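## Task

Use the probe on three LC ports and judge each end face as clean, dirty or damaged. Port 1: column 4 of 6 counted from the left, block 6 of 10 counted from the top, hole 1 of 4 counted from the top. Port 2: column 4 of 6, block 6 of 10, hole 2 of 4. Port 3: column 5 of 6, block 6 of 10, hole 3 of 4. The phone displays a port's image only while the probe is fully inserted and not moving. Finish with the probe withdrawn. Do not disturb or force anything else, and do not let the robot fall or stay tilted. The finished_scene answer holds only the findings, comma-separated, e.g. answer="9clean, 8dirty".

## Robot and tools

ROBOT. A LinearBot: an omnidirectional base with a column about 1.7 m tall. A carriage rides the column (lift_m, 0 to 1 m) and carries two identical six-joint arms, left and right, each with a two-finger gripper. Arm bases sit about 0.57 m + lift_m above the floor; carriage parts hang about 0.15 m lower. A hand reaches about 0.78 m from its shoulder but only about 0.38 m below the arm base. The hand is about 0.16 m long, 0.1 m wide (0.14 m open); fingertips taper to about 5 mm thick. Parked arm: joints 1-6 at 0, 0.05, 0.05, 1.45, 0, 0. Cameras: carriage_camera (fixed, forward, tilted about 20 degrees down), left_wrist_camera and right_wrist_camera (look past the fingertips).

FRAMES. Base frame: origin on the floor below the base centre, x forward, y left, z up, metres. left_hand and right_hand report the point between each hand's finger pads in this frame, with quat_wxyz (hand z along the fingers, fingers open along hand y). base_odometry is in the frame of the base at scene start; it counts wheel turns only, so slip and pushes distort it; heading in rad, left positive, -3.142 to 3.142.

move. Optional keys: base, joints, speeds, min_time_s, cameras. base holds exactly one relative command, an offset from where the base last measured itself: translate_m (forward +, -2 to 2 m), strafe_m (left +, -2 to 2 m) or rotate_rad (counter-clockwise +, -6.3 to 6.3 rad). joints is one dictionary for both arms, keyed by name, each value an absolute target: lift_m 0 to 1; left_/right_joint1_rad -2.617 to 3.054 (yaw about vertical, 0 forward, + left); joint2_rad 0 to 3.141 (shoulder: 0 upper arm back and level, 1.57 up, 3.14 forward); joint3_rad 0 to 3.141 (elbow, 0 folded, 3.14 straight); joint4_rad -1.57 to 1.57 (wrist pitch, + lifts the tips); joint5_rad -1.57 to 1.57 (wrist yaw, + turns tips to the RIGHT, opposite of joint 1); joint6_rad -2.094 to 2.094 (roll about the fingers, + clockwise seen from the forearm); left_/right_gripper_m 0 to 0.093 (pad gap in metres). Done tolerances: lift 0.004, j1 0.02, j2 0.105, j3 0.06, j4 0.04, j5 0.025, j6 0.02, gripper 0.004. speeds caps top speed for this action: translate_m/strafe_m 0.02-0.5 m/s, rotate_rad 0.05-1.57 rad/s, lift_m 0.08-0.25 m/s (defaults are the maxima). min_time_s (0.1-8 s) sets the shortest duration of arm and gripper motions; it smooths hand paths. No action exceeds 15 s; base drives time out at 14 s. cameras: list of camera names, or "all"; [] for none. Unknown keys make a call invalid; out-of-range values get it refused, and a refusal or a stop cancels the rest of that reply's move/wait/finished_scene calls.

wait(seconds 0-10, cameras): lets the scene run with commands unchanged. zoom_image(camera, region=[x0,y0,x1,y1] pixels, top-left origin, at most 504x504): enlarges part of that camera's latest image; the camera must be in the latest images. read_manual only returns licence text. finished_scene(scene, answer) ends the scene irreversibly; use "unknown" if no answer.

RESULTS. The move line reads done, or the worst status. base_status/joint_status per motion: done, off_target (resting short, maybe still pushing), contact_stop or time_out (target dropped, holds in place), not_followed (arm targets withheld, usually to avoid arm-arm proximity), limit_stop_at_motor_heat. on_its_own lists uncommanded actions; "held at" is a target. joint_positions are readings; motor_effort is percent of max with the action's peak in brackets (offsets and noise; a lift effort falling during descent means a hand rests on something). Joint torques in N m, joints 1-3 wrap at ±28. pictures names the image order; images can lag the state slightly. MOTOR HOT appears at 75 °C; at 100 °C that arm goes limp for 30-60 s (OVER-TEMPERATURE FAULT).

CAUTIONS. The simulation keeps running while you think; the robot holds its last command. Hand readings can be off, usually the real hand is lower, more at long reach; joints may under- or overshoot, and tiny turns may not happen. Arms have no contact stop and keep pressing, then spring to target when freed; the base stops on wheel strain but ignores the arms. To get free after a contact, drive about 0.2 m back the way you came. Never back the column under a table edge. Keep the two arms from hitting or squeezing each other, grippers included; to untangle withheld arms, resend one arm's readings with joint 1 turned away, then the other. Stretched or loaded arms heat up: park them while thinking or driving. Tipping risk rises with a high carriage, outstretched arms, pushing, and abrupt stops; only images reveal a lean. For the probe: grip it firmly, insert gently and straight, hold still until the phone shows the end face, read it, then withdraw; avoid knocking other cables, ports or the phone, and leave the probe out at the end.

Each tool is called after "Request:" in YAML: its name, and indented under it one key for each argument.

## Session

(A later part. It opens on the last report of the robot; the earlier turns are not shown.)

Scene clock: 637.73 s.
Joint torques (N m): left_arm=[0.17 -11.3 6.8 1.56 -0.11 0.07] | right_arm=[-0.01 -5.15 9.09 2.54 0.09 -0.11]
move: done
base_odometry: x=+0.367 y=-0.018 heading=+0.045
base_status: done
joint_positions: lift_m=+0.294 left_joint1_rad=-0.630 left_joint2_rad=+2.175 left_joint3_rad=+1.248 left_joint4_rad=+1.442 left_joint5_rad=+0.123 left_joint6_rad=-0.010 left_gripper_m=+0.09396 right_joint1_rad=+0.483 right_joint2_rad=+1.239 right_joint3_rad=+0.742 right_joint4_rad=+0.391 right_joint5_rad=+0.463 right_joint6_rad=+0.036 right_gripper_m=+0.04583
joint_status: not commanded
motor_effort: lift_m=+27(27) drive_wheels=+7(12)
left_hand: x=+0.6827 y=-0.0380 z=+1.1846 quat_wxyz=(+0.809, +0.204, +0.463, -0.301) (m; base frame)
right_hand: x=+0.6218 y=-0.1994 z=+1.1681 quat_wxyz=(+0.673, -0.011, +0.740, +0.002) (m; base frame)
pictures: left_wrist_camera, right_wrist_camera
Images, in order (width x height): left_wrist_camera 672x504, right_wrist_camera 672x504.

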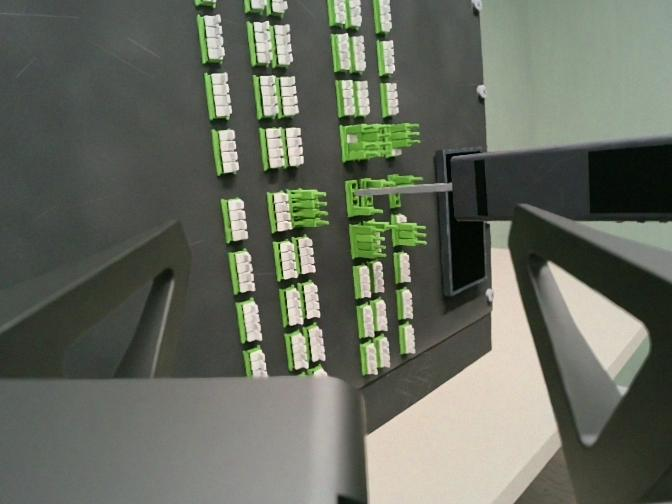

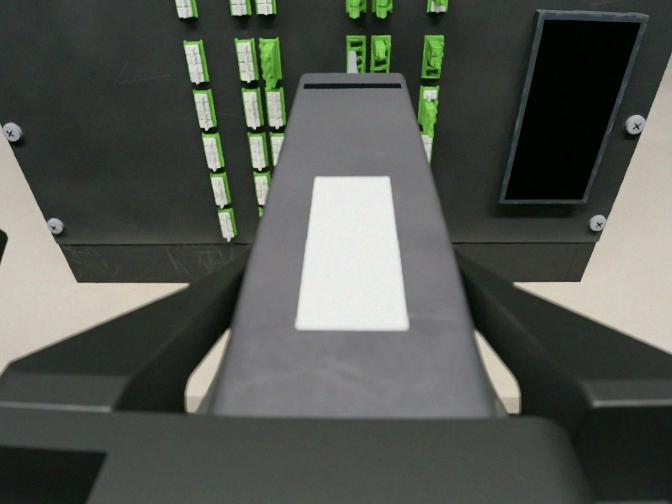

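Request:
move:
  joints: {"right_joint1_rad": 0.471}
  min_time_s: 1
  cameras: ["right_wrist_camera"]

Request:
zoom_image:
  camera: "right_wrist_camera"
  region: [320, 0, 400, 80]

Request:
move:
  base: {"translate_m": 0.002}
  speeds: {"translate_m": 0.02}
  cameras: ["left_wrist_camera","right_wrist_camera"]

Request:
zoom_image:
  camera: "right_wrist_camera"
  region: [320, 0, 400, 80]

Request:
zoom_image:
  camera: "left_wrist_camera"
  region: [330, 160, 390, 220]

Scene clock: 650.57 s.
Joint torques (N m): left_arm=[-0.03 -11.26 6.67 1.55 -0.12 0.07] | right_arm=[-0.27 -5.22 9.07 2.51 0.09 -0.13]
move: done
base_odometry: x=+0.367 y=-0.018 heading=+0.045
base_status: not commanded
joint_positions: lift_m=+0.294 left_joint1_rad=-0.630 left_joint2_rad=+2.175 left_joint3_rad=+1.248 left_joint4_rad=+1.442 left_joint5_rad=+0.123 left_joint6_rad=-0.010 left_gripper_m=+0.09396 right_joint1_rad=+0.478 right_joint2_rad=+1.239 right_joint3_rad=+0.742 right_joint4_rad=+0.391 right_joint5_rad=+0.463 right_joint6_rad=+0.036 right_gripper_m=+0.04583
joint_status: all done
motor_effort: lift_m=+27(27) drive_wheels=+7(7)
left_hand: x=+0.6827 y=-0.0380 z=+1.1846 quat_wxyz=(+0.809, +0.204, +0.463, -0.301) (m; base frame)
right_hand: x=+0.6224 y=-0.2014 z=+1.1681 quat_wxyz=(+0.673, -0.009, +0.740, +0.001) (m; base frame)
pictures: right_wrist_camera
Images, in order (width x height): right_wrist_camera 672x504.

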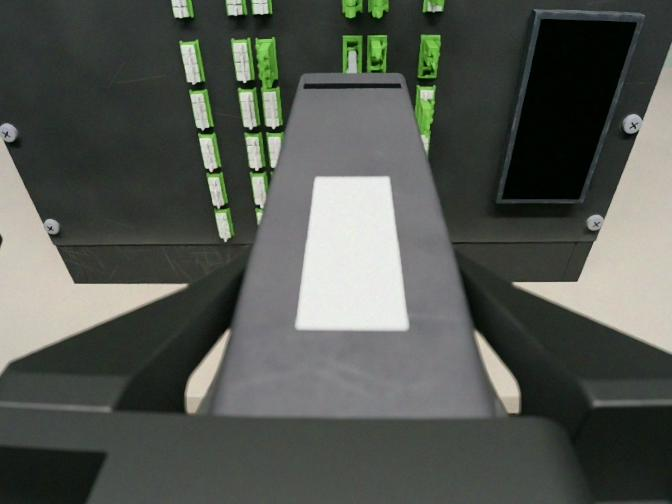

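Scaled by 6.300 from the camera's 672x504 image, which has a finer 960x720 frame.

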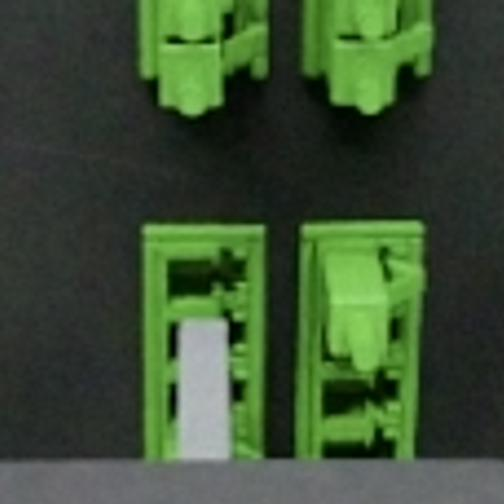

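Scene clock: 651.27 s.
Joint torques (N m): left_arm=[0.18 -11.28 6.72 1.57 -0.12 0.07] | right_arm=[-0.31 -5.42 8.99 2.52 0.09 -0.11]
move: done
base_odometry: x=+0.369 y=-0.019 heading=+0.044
base_status: done
joint_positions: lift_m=+0.294 left_joint1_rad=-0.630 left_joint2_rad=+2.175 left_joint3_rad=+1.248 left_joint4_rad=+1.441 left_joint5_rad=+0.123 left_joint6_rad=-0.010 left_gripper_m=+0.09396 right_joint1_rad=+0.477 right_joint2_rad=+1.240 right_joint3_rad=+0.742 right_joint4_rad=+0.391 right_joint5_rad=+0.463 right_joint6_rad=+0.036 right_gripper_m=+0.04583
joint_status: not commanded
motor_effort: lift_m=+27(27) drive_wheels=+8(13)
left_hand: x=+0.6828 y=-0.0380 z=+1.1844 quat_wxyz=(+0.809, +0.204, +0.463, -0.301) (m; base frame)
right_hand: x=+0.6228 y=-0.2020 z=+1.1675 quat_wxyz=(+0.672, -0.008, +0.740, +0.000) (m; base frame)
pictures: left_wrist_camera, right_wrist_camera
Images, in order (width x height): left_wrist_camera 672x504, right_wrist_camera 672x504.

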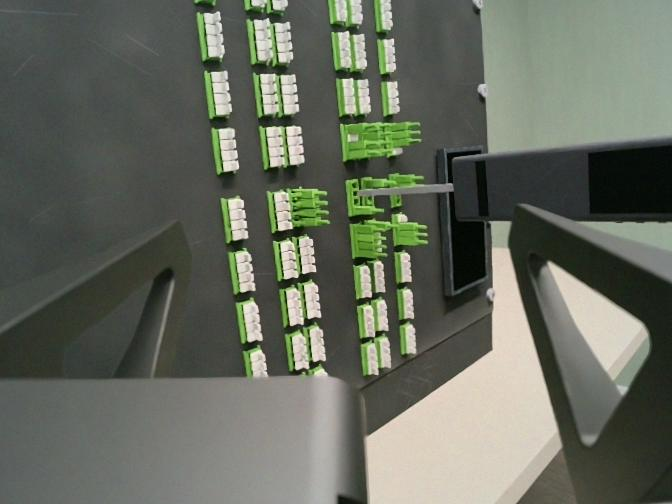

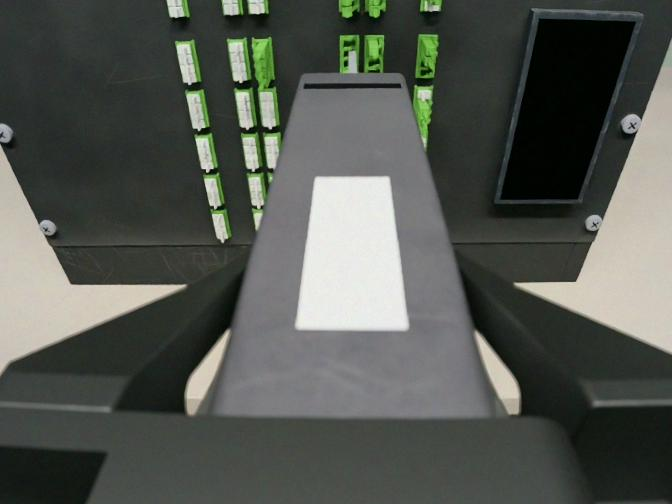

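Scaled by 6.300 from the camera's 672x504 image, which has a finer 960x720 frame.

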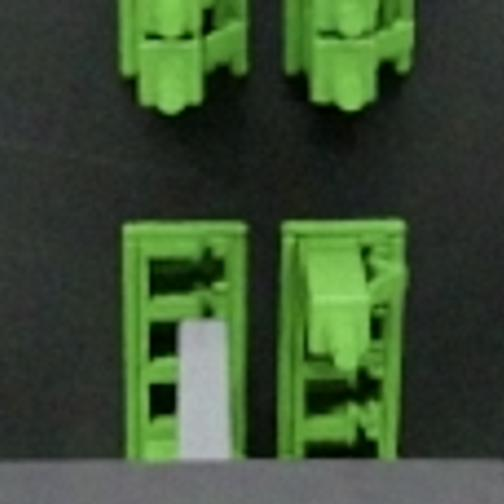

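Scaled by 8.400 from the camera's 672x504 image, which has a finer 960x720 frame.

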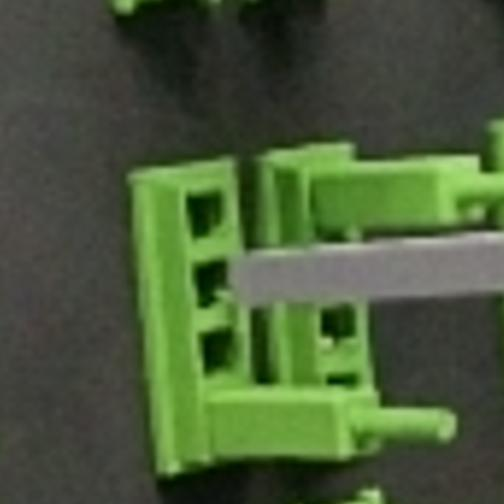

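Request:
move:
  joints: {"right_joint1_rad": 0.490}
  min_time_s: 1
  cameras: []

Request:
move:
  joints: {"right_joint1_rad": 0.483}
  cameras: ["left_wrist_camera","right_wrist_camera"]

Request:
zoom_image:
  camera: "right_wrist_camera"
  region: [320, 0, 400, 80]

Request:
zoom_image:
  camera: "left_wrist_camera"
  region: [330, 160, 390, 220]

Scene clock: 663.43 s.
Joint torques (N m): left_arm=[0.03 -11.38 6.6 1.61 -0.09 0.05] | right_arm=[0.84 -5.45 8.96 2.46 0.07 -0.12]
move: done
base_odometry: x=+0.369 y=-0.019 heading=+0.044
base_status: not commanded
joint_positions: lift_m=+0.294 left_joint1_rad=-0.630 left_joint2_rad=+2.175 left_joint3_rad=+1.248 left_joint4_rad=+1.441 left_joint5_rad=+0.123 left_joint6_rad=-0.010 left_gripper_m=+0.09396 right_joint1_rad=+0.483 right_joint2_rad=+1.240 right_joint3_rad=+0.742 right_joint4_rad=+0.391 right_joint5_rad=+0.463 right_joint6_rad=+0.036 right_gripper_m=+0.04583
joint_status: all done
motor_effort: lift_m=+27(27) drive_wheels=+7(8)
left_hand: x=+0.6828 y=-0.0380 z=+1.1844 quat_wxyz=(+0.809, +0.204, +0.463, -0.301) (m; base frame)
right_hand: x=+0.6221 y=-0.1994 z=+1.1675 quat_wxyz=(+0.672, -0.011, +0.740, +0.002) (m; base frame)
pictures: none
No camera images: "cameras" was empty.

Scene clock: 663.83 s.
Joint torques (N m): left_arm=[0.05 -11.19 6.69 1.57 -0.11 0.08] | right_arm=[0.44 -5.48 9.03 2.51 0.08 -0.11]
move: done
base_odometry: x=+0.369 y=-0.019 heading=+0.044
base_status: not commanded
joint_positions: lift_m=+0.294 left_joint1_rad=-0.630 left_joint2_rad=+2.175 left_joint3_rad=+1.248 left_joint4_rad=+1.441 left_joint5_rad=+0.123 left_joint6_rad=-0.010 left_gripper_m=+0.09396 right_joint1_rad=+0.483 right_joint2_rad=+1.240 right_joint3_rad=+0.742 right_joint4_rad=+0.391 right_joint5_rad=+0.463 right_joint6_rad=+0.036 right_gripper_m=+0.04583
joint_status: all done
motor_effort: lift_m=+27(27) drive_wheels=+7(7)
left_hand: x=+0.6828 y=-0.0380 z=+1.1844 quat_wxyz=(+0.809, +0.204, +0.463, -0.301) (m; base frame)
right_hand: x=+0.6221 y=-0.1994 z=+1.1675 quat_wxyz=(+0.672, -0.011, +0.740, +0.002) (m; base frame)
pictures: left_wrist_camera, right_wrist_camera
Images, in order (width x height): left_wrist_camera 672x504, right_wrist_camera 672x504.

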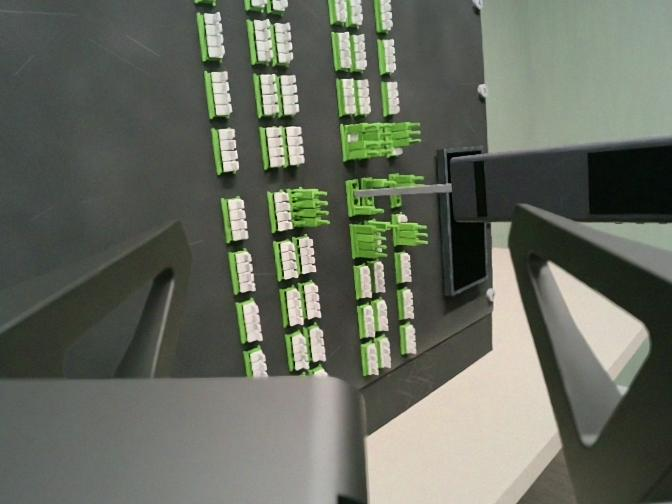

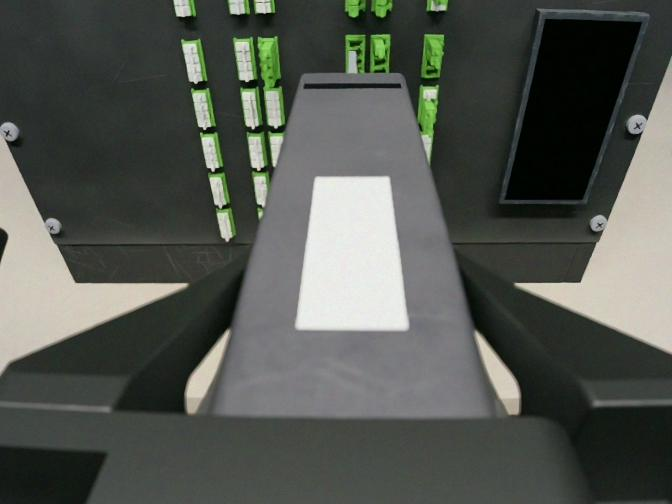

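Scaled by 6.300 from the camera's 672x504 image, which has a finer 960x720 frame.

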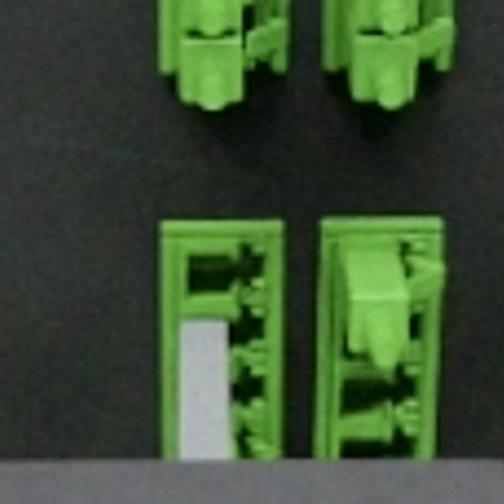

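Scaled by 8.400 from the camera's 672x504 image, which has a finer 960x720 frame.

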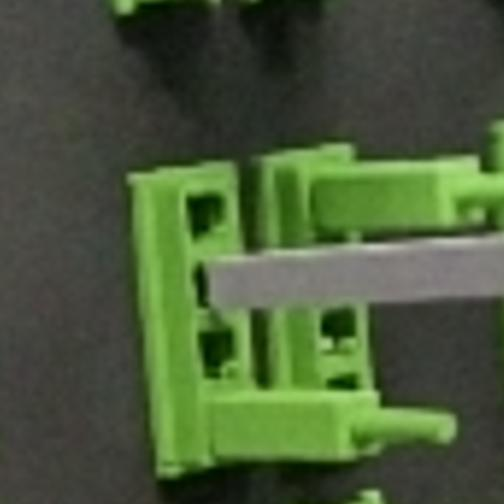

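Request:
move:
  base: {"translate_m": 0.001}
  speeds: {"translate_m": 0.02}
  cameras: ["left_wrist_camera","right_wrist_camera"]

Request:
zoom_image:
  camera: "right_wrist_camera"
  region: [320, 0, 400, 80]

Request:
zoom_image:
  camera: "left_wrist_camera"
  region: [330, 160, 390, 220]

Scene clock: 674.30 s.
Joint torques (N m): left_arm=[0.1 -11.28 6.75 1.58 -0.08 0.03] | right_arm=[0.21 -5.39 8.95 2.5 0.08 -0.15]
move: done
base_odometry: x=+0.370 y=-0.019 heading=+0.044
base_status: done
joint_positions: lift_m=+0.294 left_joint1_rad=-0.630 left_joint2_rad=+2.175 left_joint3_rad=+1.248 left_joint4_rad=+1.441 left_joint5_rad=+0.123 left_joint6_rad=-0.010 left_gripper_m=+0.09396 right_joint1_rad=+0.483 right_joint2_rad=+1.240 right_joint3_rad=+0.742 right_joint4_rad=+0.391 right_joint5_rad=+0.462 right_joint6_rad=+0.036 right_gripper_m=+0.04583
joint_status: not commanded
motor_effort: lift_m=+27(27) drive_wheels=-3(13)
left_hand: x=+0.6828 y=-0.0380 z=+1.1844 quat_wxyz=(+0.809, +0.204, +0.463, -0.301) (m; base frame)
right_hand: x=+0.6220 y=-0.1992 z=+1.1675 quat_wxyz=(+0.672, -0.011, +0.740, +0.002) (m; base frame)
pictures: left_wrist_camera, right_wrist_camera
Images, in order (width x height): left_wrist_camera 672x504, right_wrist_camera 672x504.

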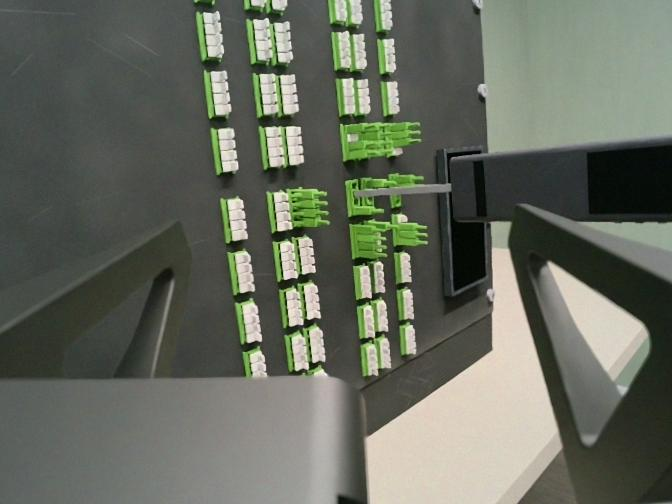

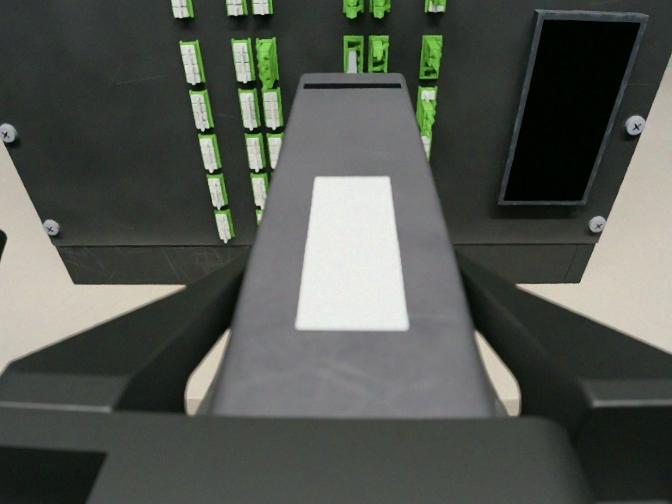

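Scaled by 6.300 from the camera's 672x504 image, which has a finer 960x720 frame.

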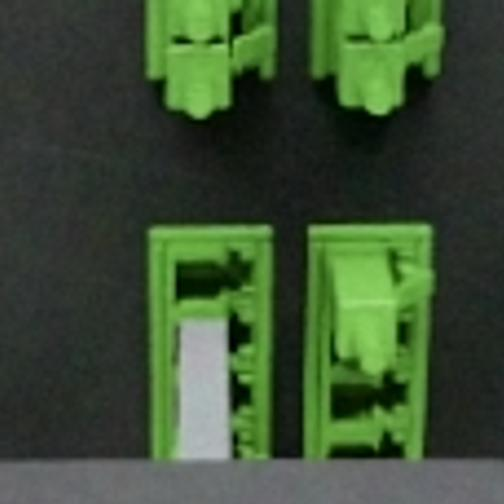

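Scaled by 8.400 from the camera's 672x504 image, which has a finer 960x720 frame.

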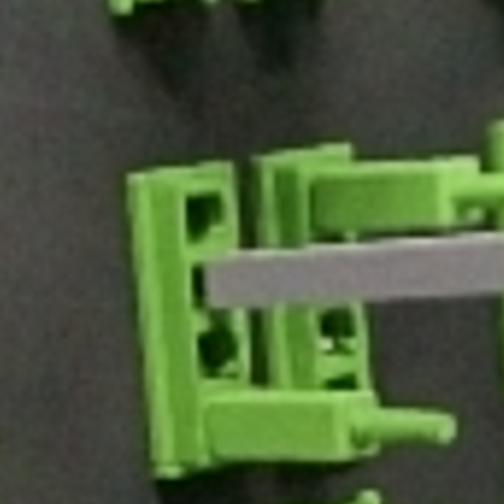

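Request:
move:
  base: {"translate_m": 0.001}
  speeds: {"translate_m": 0.02}
  cameras: ["left_wrist_camera","right_wrist_camera"]

Request:
zoom_image:
  camera: "right_wrist_camera"
  region: [320, 0, 400, 80]

Request:
zoom_image:
  camera: "left_wrist_camera"
  region: [330, 160, 390, 220]

Scene clock: 681.97 s.
Joint torques (N m): left_arm=[0.16 -11.29 6.78 1.56 -0.11 0.06] | right_arm=[-0.02 -5.39 9.21 2.47 0.17 -0.1]
move: done
base_odometry: x=+0.371 y=-0.019 heading=+0.043
base_status: done
joint_positions: lift_m=+0.294 left_joint1_rad=-0.630 left_joint2_rad=+2.175 left_joint3_rad=+1.248 left_joint4_rad=+1.442 left_joint5_rad=+0.123 left_joint6_rad=-0.010 left_gripper_m=+0.09396 right_joint1_rad=+0.485 right_joint2_rad=+1.240 right_joint3_rad=+0.742 right_joint4_rad=+0.391 right_joint5_rad=+0.464 right_joint6_rad=+0.036 right_gripper_m=+0.04583
joint_status: not commanded
motor_effort: lift_m=+27(27) drive_wheels=+6(12)
left_hand: x=+0.6827 y=-0.0380 z=+1.1845 quat_wxyz=(+0.809, +0.204, +0.463, -0.301) (m; base frame)
right_hand: x=+0.6219 y=-0.1990 z=+1.1675 quat_wxyz=(+0.672, -0.011, +0.740, +0.002) (m; base frame)
pictures: left_wrist_camera, right_wrist_camera
Images, in order (width x height): left_wrist_camera 672x504, right_wrist_camera 672x504.

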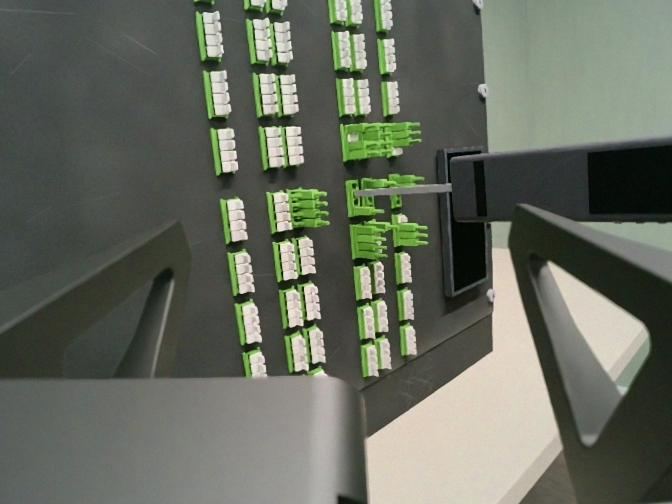

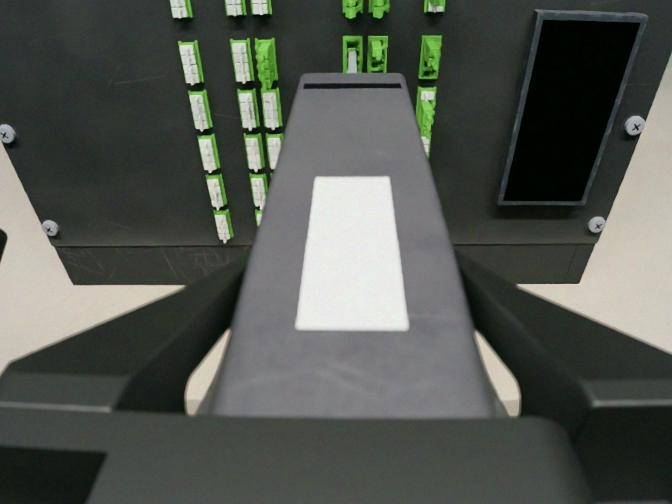

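Scaled by 6.300 from the camera's 672x504 image, which has a finer 960x720 frame.

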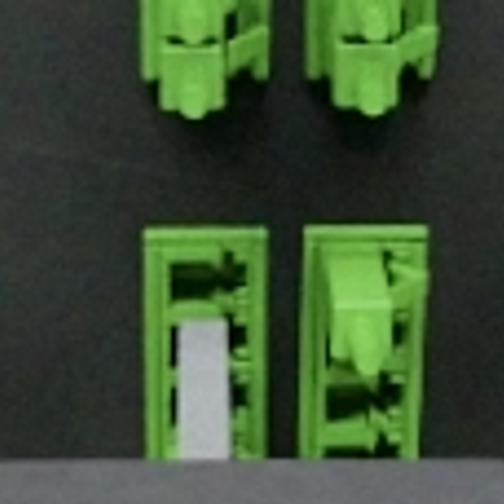

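Scaled by 8.400 from the camera's 672x504 image, which has a finer 960x720 frame.

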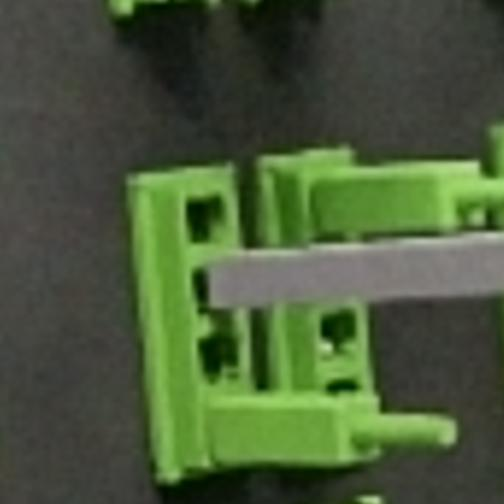

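Request:
move:
  base: {"translate_m": -0.001}
  speeds: {"translate_m": 0.02}
  joints: {"right_joint5_rad": 0.4535}
  min_time_s: 0.7
  cameras: []

Request:
move:
  joints: {"right_joint5_rad": 0.461}
  base: {"translate_m": 0.001}
  speeds: {"translate_m": 0.02}
  cameras: ["left_wrist_camera","right_wrist_camera"]

Request:
zoom_image:
  camera: "right_wrist_camera"
  region: [320, 0, 400, 80]

Request:
zoom_image:
  camera: "left_wrist_camera"
  region: [330, 160, 390, 220]

Scene clock: 695.30 s.
Joint torques (N m): left_arm=[0.12 -11.43 6.72 1.58 -0.13 0.03] | right_arm=[0.09 -5.34 8.99 2.53 -0.01 -0.13]
move: done
base_odometry: x=+0.370 y=-0.019 heading=+0.043
base_status: done
joint_positions: lift_m=+0.294 left_joint1_rad=-0.630 left_joint2_rad=+2.175 left_joint3_rad=+1.248 left_joint4_rad=+1.442 left_joint5_rad=+0.123 left_joint6_rad=-0.010 left_gripper_m=+0.09396 right_joint1_rad=+0.485 right_joint2_rad=+1.240 right_joint3_rad=+0.742 right_joint4_rad=+0.390 right_joint5_rad=+0.459 right_joint6_rad=+0.036 right_gripper_m=+0.04583
joint_status: all done
motor_effort: lift_m=+27(27) drive_wheels=+3(8)
left_hand: x=+0.6827 y=-0.0380 z=+1.1846 quat_wxyz=(+0.809, +0.204, +0.463, -0.301) (m; base frame)
right_hand: x=+0.6218 y=-0.1980 z=+1.1674 quat_wxyz=(+0.672, -0.013, +0.740, +0.004) (m; base frame)
pictures: none
No camera images: "cameras" was empty.

Scene clock: 695.93 s.
Joint torques (N m): left_arm=[0.1 -11.58 6.61 1.58 -0.13 0.03] | right_arm=[0.03 -5.24 9.06 2.51 0.07 -0.14]
move: done
base_odometry: x=+0.371 y=-0.019 heading=+0.043
base_status: done
joint_positions: lift_m=+0.294 left_joint1_rad=-0.630 left_joint2_rad=+2.175 left_joint3_rad=+1.248 left_joint4_rad=+1.442 left_joint5_rad=+0.123 left_joint6_rad=-0.010 left_gripper_m=+0.09396 right_joint1_rad=+0.485 right_joint2_rad=+1.240 right_joint3_rad=+0.742 right_joint4_rad=+0.392 right_joint5_rad=+0.459 right_joint6_rad=+0.036 right_gripper_m=+0.04583
joint_status: all done
motor_effort: lift_m=+27(27) drive_wheels=+4(9)
left_hand: x=+0.6827 y=-0.0380 z=+1.1845 quat_wxyz=(+0.809, +0.204, +0.463, -0.301) (m; base frame)
right_hand: x=+0.6218 y=-0.1978 z=+1.1676 quat_wxyz=(+0.672, -0.013, +0.740, +0.004) (m; base frame)
pictures: left_wrist_camera, right_wrist_camera
Images, in order (width x height): left_wrist_camera 672x504, right_wrist_camera 672x504.

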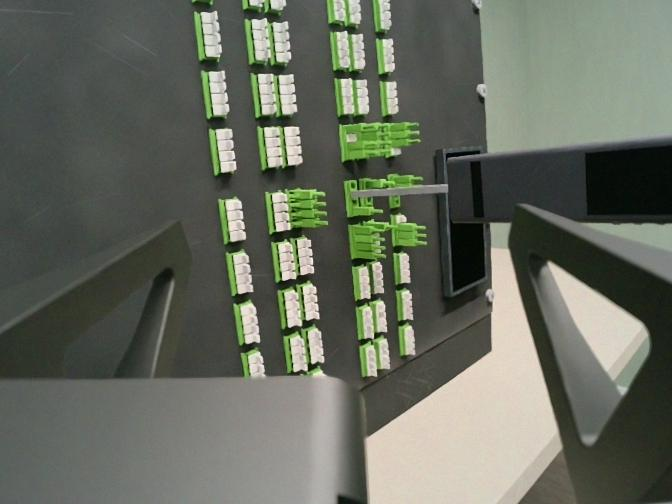

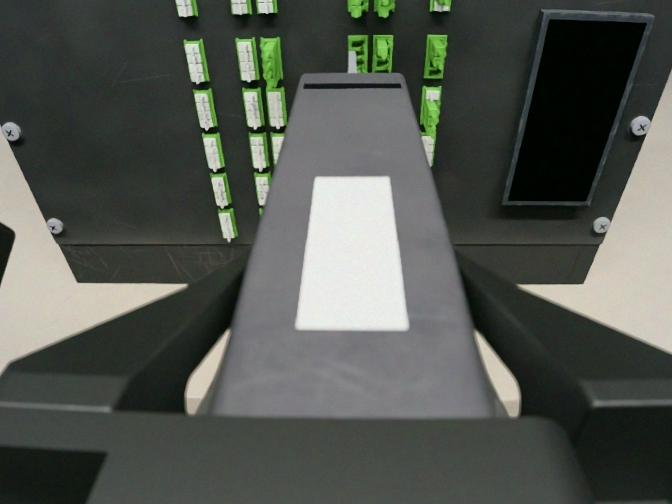

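Scaled by 6.300 from the camera's 672x504 image, which has a finer 960x720 frame.

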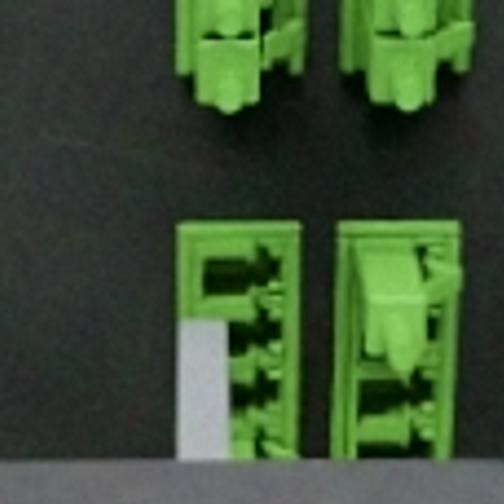

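Scaled by 8.400 from the camera's 672x504 image, which has a finer 960x720 frame.

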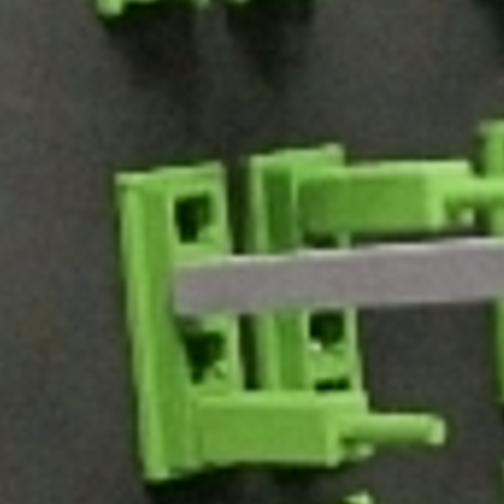

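Request:
move:
  base: {"translate_m": -0.001}
  speeds: {"translate_m": 0.02}
  cameras: []

Request:
move:
  joints: {"right_joint5_rad": 0.4715}
  min_time_s: 1
  cameras: ["left_wrist_camera","right_wrist_camera"]

Request:
zoom_image:
  camera: "right_wrist_camera"
  region: [320, 0, 400, 80]

Request:
zoom_image:
  camera: "left_wrist_camera"
  region: [330, 160, 390, 220]

Scene clock: 705.17 s.
Joint torques (N m): left_arm=[0.02 -11.29 6.71 1.55 -0.13 0.09] | right_arm=[0.02 -5.53 8.99 2.53 0.07 -0.11]
move: done
base_odometry: x=+0.370 y=-0.019 heading=+0.043
base_status: done
joint_positions: lift_m=+0.294 left_joint1_rad=-0.630 left_joint2_rad=+2.175 left_joint3_rad=+1.248 left_joint4_rad=+1.442 left_joint5_rad=+0.123 left_joint6_rad=-0.010 left_gripper_m=+0.09396 right_joint1_rad=+0.485 right_joint2_rad=+1.240 right_joint3_rad=+0.742 right_joint4_rad=+0.391 right_joint5_rad=+0.458 right_joint6_rad=+0.036 right_gripper_m=+0.04583
joint_status: not commanded
motor_effort: lift_m=+27(27) drive_wheels=+1(7)
left_hand: x=+0.6826 y=-0.0379 z=+1.1847 quat_wxyz=(+0.809, +0.204, +0.462, -0.301) (m; base frame)
right_hand: x=+0.6218 y=-0.1978 z=+1.1675 quat_wxyz=(+0.672, -0.013, +0.740, +0.004) (m; base frame)
pictures: none
No camera images: "cameras" was empty.

Scene clock: 706.47 s.
Joint torques (N m): left_arm=[0.17 -11.32 6.68 1.58 -0.12 0.11] | right_arm=[0.03 -5.5 9.06 2.47 0.16 -0.11]
move: done
base_odometry: x=+0.370 y=-0.019 heading=+0.043
base_status: not commanded
joint_positions: lift_m=+0.294 left_joint1_rad=-0.630 left_joint2_rad=+2.175 left_joint3_rad=+1.248 left_joint4_rad=+1.442 left_joint5_rad=+0.123 left_joint6_rad=-0.010 left_gripper_m=+0.09396 right_joint1_rad=+0.485 right_joint2_rad=+1.240 right_joint3_rad=+0.742 right_joint4_rad=+0.391 right_joint5_rad=+0.462 right_joint6_rad=+0.036 right_gripper_m=+0.04583
joint_status: all done
motor_effort: lift_m=+27(27) drive_wheels=+1(2)
left_hand: x=+0.6826 y=-0.0379 z=+1.1847 quat_wxyz=(+0.809, +0.204, +0.462, -0.301) (m; base frame)
right_hand: x=+0.6218 y=-0.1984 z=+1.1675 quat_wxyz=(+0.672, -0.012, +0.740, +0.003) (m; base frame)
pictures: left_wrist_camera, right_wrist_camera
Images, in order (width x height): left_wrist_camera 672x504, right_wrist_camera 672x504.

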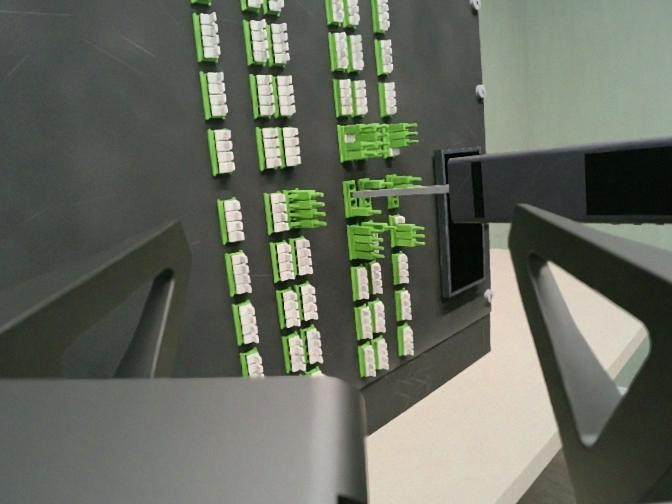

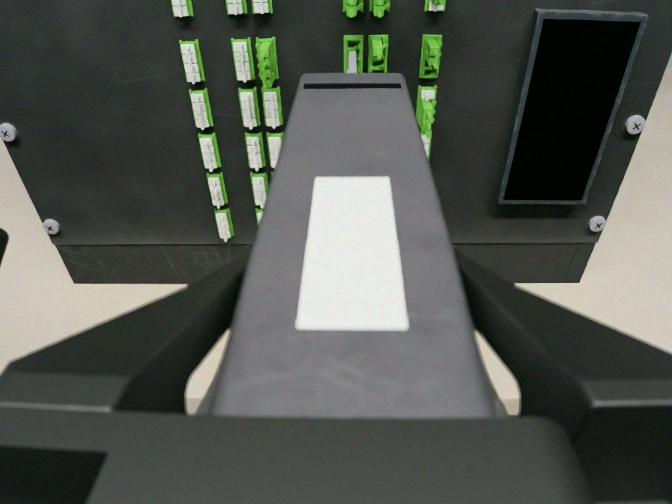

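Scaled by 6.300 from the camera's 672x504 image, which has a finer 960x720 frame.

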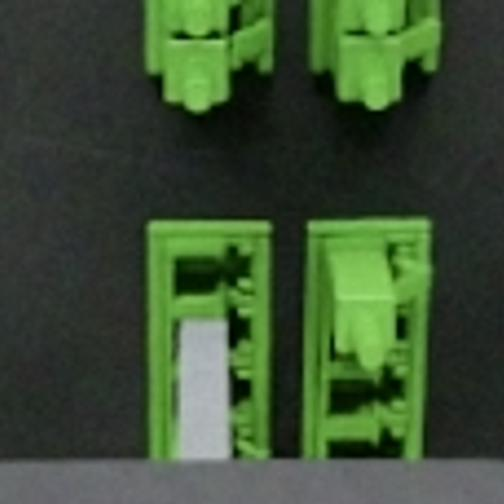

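Scaled by 8.400 from the camera's 672x504 image, which has a finer 960x720 frame.

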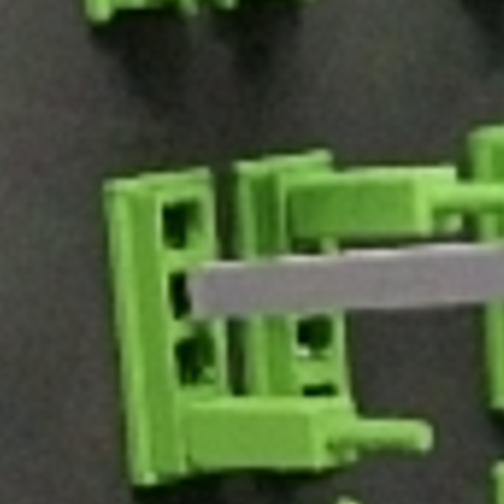

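Request:
move:
  base: {"translate_m": 0.001}
  speeds: {"translate_m": 0.02}
  cameras: ["left_wrist_camera","right_wrist_camera"]

Request:
zoom_image:
  camera: "right_wrist_camera"
  region: [320, 0, 400, 80]

Request:
zoom_image:
  camera: "left_wrist_camera"
  region: [330, 160, 390, 220]

Scene clock: 714.70 s.
Joint torques (N m): left_arm=[0.16 -11.41 6.84 1.58 -0.08 0.07] | right_arm=[0.08 -5.24 9.07 2.51 0.13 -0.14]
move: done
base_odometry: x=+0.371 y=-0.019 heading=+0.043
base_status: done
joint_positions: lift_m=+0.294 left_joint1_rad=-0.630 left_joint2_rad=+2.175 left_joint3_rad=+1.248 left_joint4_rad=+1.442 left_joint5_rad=+0.123 left_joint6_rad=-0.010 left_gripper_m=+0.09396 right_joint1_rad=+0.485 right_joint2_rad=+1.240 right_joint3_rad=+0.742 right_joint4_rad=+0.391 right_joint5_rad=+0.465 right_joint6_rad=+0.036 right_gripper_m=+0.04583
joint_status: not commanded
motor_effort: lift_m=+27(27) drive_wheels=+0(7)
left_hand: x=+0.6827 y=-0.0380 z=+1.1845 quat_wxyz=(+0.809, +0.204, +0.463, -0.301) (m; base frame)
right_hand: x=+0.6218 y=-0.1989 z=+1.1675 quat_wxyz=(+0.672, -0.011, +0.740, +0.002) (m; base frame)
pictures: left_wrist_camera, right_wrist_camera
Images, in order (width x height): left_wrist_camera 672x504, right_wrist_camera 672x504.

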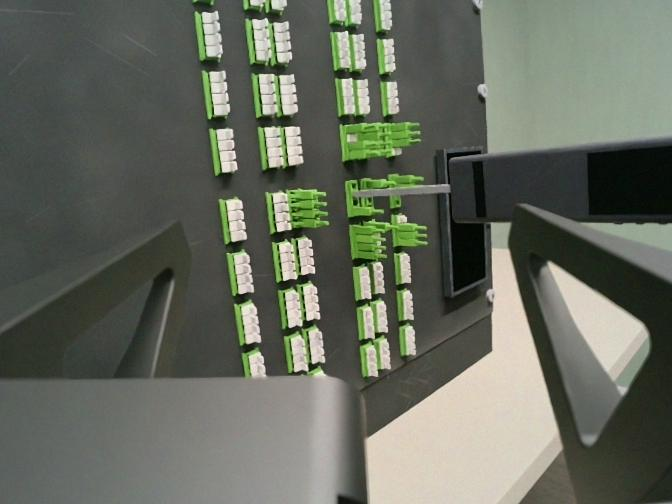

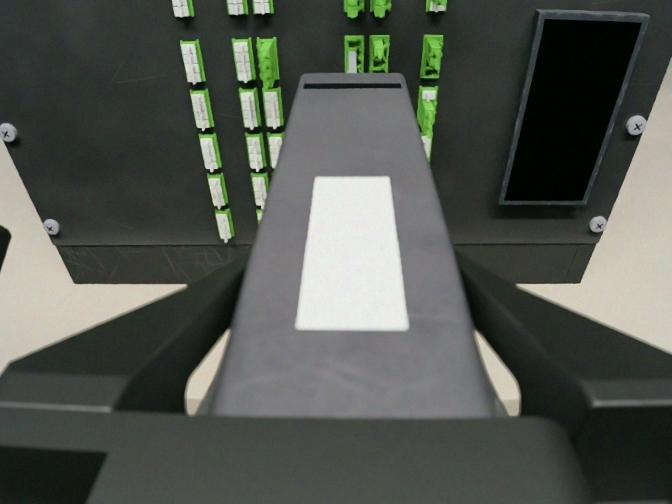

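Scaled by 6.300 from the camera's 672x504 image, which has a finer 960x720 frame.

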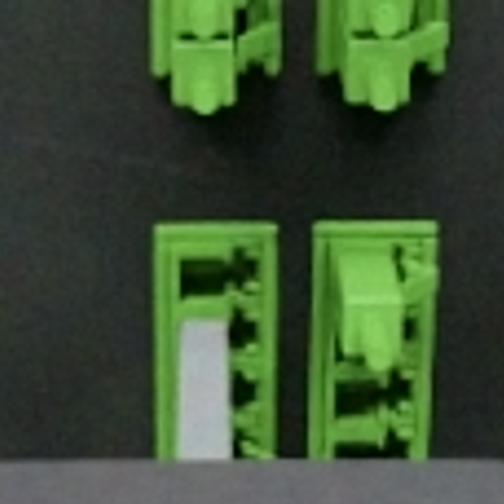

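Scaled by 8.400 from the camera's 672x504 image, which has a finer 960x720 frame.

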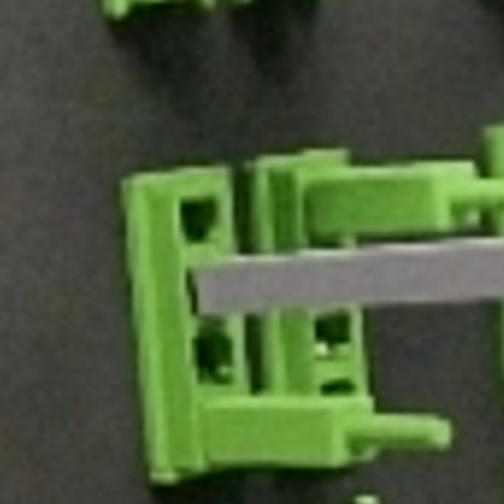

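Request:
move:
  base: {"translate_m": 0.001}
  speeds: {"translate_m": 0.02}
  cameras: ["left_wrist_camera","right_wrist_camera"]

Request:
zoom_image:
  camera: "right_wrist_camera"
  region: [320, 0, 400, 80]

Request:
zoom_image:
  camera: "left_wrist_camera"
  region: [330, 160, 390, 220]

Scene clock: 721.07 s.
Joint torques (N m): left_arm=[0.23 -11.34 6.76 1.58 -0.12 0.02] | right_arm=[-0.14 -5.41 9.1 2.49 0.09 -0.15]
move: done
base_odometry: x=+0.372 y=-0.019 heading=+0.042
base_status: done
joint_positions: lift_m=+0.294 left_joint1_rad=-0.630 left_joint2_rad=+2.175 left_joint3_rad=+1.248 left_joint4_rad=+1.441 left_joint5_rad=+0.123 left_joint6_rad=-0.010 left_gripper_m=+0.09396 right_joint1_rad=+0.487 right_joint2_rad=+1.240 right_joint3_rad=+0.742 right_joint4_rad=+0.390 right_joint5_rad=+0.470 right_joint6_rad=+0.036 right_gripper_m=+0.04583
joint_status: not commanded
motor_effort: lift_m=+27(27) drive_wheels=+4(9)
left_hand: x=+0.6828 y=-0.0380 z=+1.1844 quat_wxyz=(+0.809, +0.204, +0.463, -0.301) (m; base frame)
right_hand: x=+0.6215 y=-0.1989 z=+1.1673 quat_wxyz=(+0.672, -0.010, +0.740, +0.001) (m; base frame)
pictures: left_wrist_camera, right_wrist_camera
Images, in order (width x height): left_wrist_camera 672x504, right_wrist_camera 672x504.

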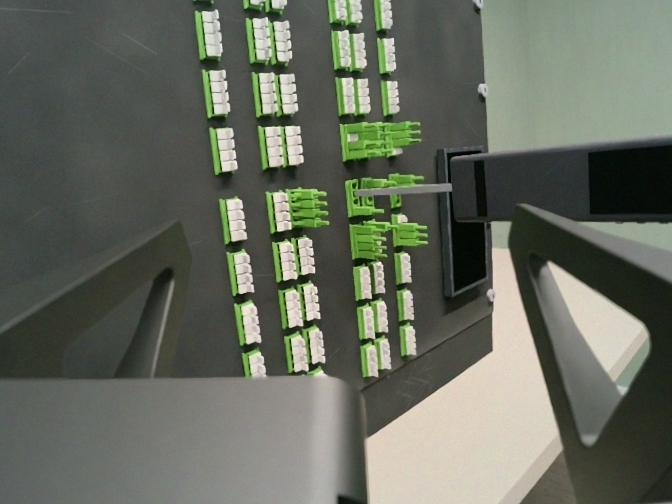

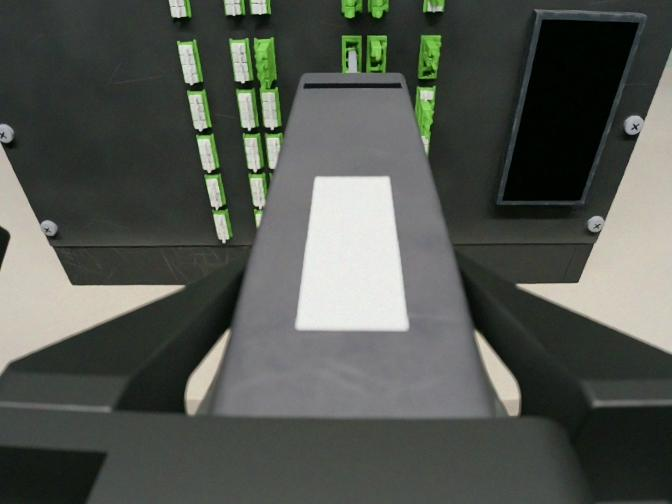

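Scaled by 6.300 from the camera's 672x504 image, which has a finer 960x720 frame.

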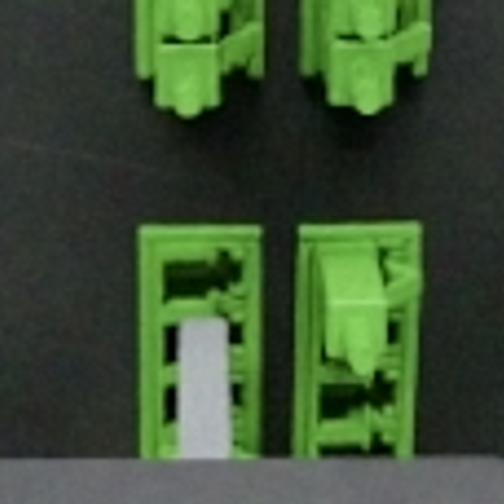

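Scaled by 8.400 from the camera's 672x504 image, which has a finer 960x720 frame.

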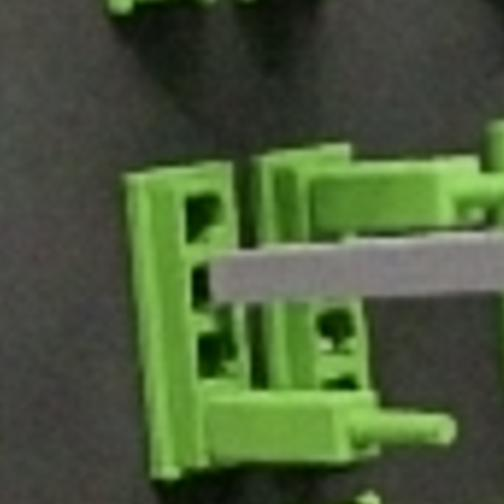

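Request:
move:
  base: {"translate_m": -0.001}
  speeds: {"translate_m": 0.02}
  joints: {"right_joint5_rad": 0.4585}
  cameras: []

Request:
move:
  joints: {"right_joint5_rad": 0.466, "right_joint1_rad": 0.486}
  cameras: ["left_wrist_camera","right_wrist_camera"]

Request:
zoom_image:
  camera: "right_wrist_camera"
  region: [320, 0, 400, 80]

Request:
zoom_image:
  camera: "left_wrist_camera"
  region: [330, 160, 390, 220]

Scene clock: 739.80 s.
Joint torques (N m): left_arm=[0.1 -11.22 6.83 1.55 -0.13 0.07] | right_arm=[-0.02 -5.41 9.13 2.52 -0.01 -0.12]
move: done
base_odometry: x=+0.371 y=-0.019 heading=+0.042
base_status: done
joint_positions: lift_m=+0.294 left_joint1_rad=-0.630 left_joint2_rad=+2.175 left_joint3_rad=+1.248 left_joint4_rad=+1.442 left_joint5_rad=+0.123 left_joint6_rad=-0.010 left_gripper_m=+0.09396 right_joint1_rad=+0.487 right_joint2_rad=+1.240 right_joint3_rad=+0.742 right_joint4_rad=+0.390 right_joint5_rad=+0.464 right_joint6_rad=+0.036 right_gripper_m=+0.04583
joint_status: all done
motor_effort: lift_m=+27(27) drive_wheels=+2(5)
left_hand: x=+0.6827 y=-0.0380 z=+1.1846 quat_wxyz=(+0.809, +0.204, +0.463, -0.301) (m; base frame)
right_hand: x=+0.6215 y=-0.1978 z=+1.1674 quat_wxyz=(+0.672, -0.012, +0.740, +0.003) (m; base frame)
pictures: none
No camera images: "cameras" was empty.

Scene clock: 740.10 s.
Joint torques (N m): left_arm=[0.17 -11.44 6.71 1.57 -0.12 0.03] | right_arm=[0.18 -5.31 9.05 2.5 0.05 -0.15]
move: done
base_odometry: x=+0.371 y=-0.019 heading=+0.042
base_status: not commanded
joint_positions: lift_m=+0.294 left_joint1_rad=-0.630 left_joint2_rad=+2.175 left_joint3_rad=+1.248 left_joint4_rad=+1.442 left_joint5_rad=+0.123 left_joint6_rad=-0.010 left_gripper_m=+0.09396 right_joint1_rad=+0.487 right_joint2_rad=+1.240 right_joint3_rad=+0.742 right_joint4_rad=+0.390 right_joint5_rad=+0.464 right_joint6_rad=+0.036 right_gripper_m=+0.04583
joint_status: all done
motor_effort: lift_m=+27(27) drive_wheels=+1(2)
left_hand: x=+0.6827 y=-0.0380 z=+1.1846 quat_wxyz=(+0.809, +0.204, +0.463, -0.301) (m; base frame)
right_hand: x=+0.6215 y=-0.1978 z=+1.1674 quat_wxyz=(+0.672, -0.012, +0.740, +0.003) (m; base frame)
pictures: left_wrist_camera, right_wrist_camera
Images, in order (width x height): left_wrist_camera 672x504, right_wrist_camera 672x504.

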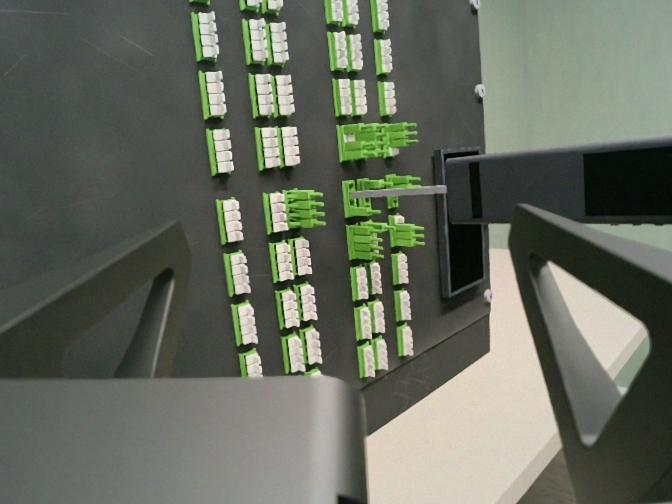

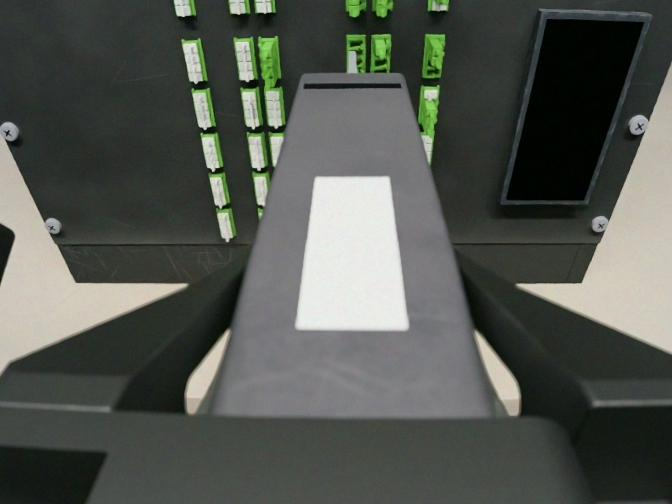

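Scaled by 6.300 from the camera's 672x504 image, which has a finer 960x720 frame.

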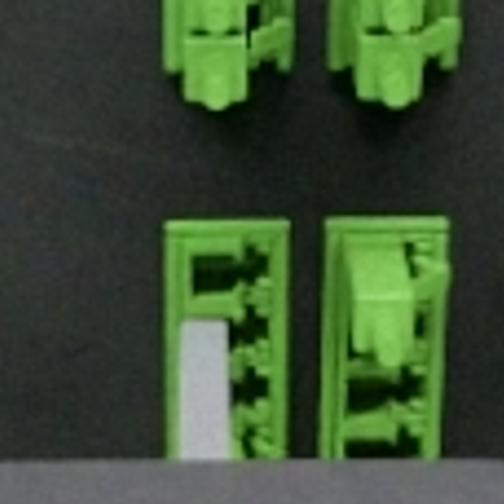

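Scaled by 8.400 from the camera's 672x504 image, which has a finer 960x720 frame.

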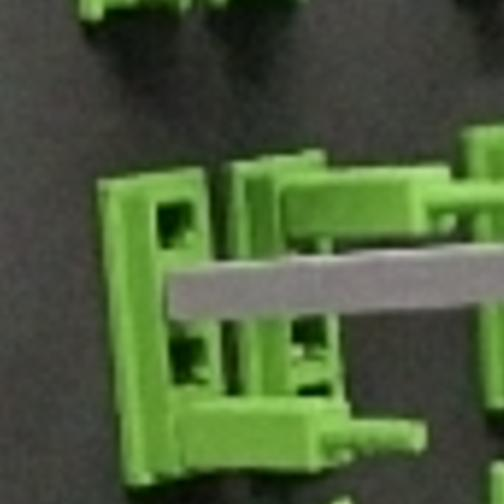

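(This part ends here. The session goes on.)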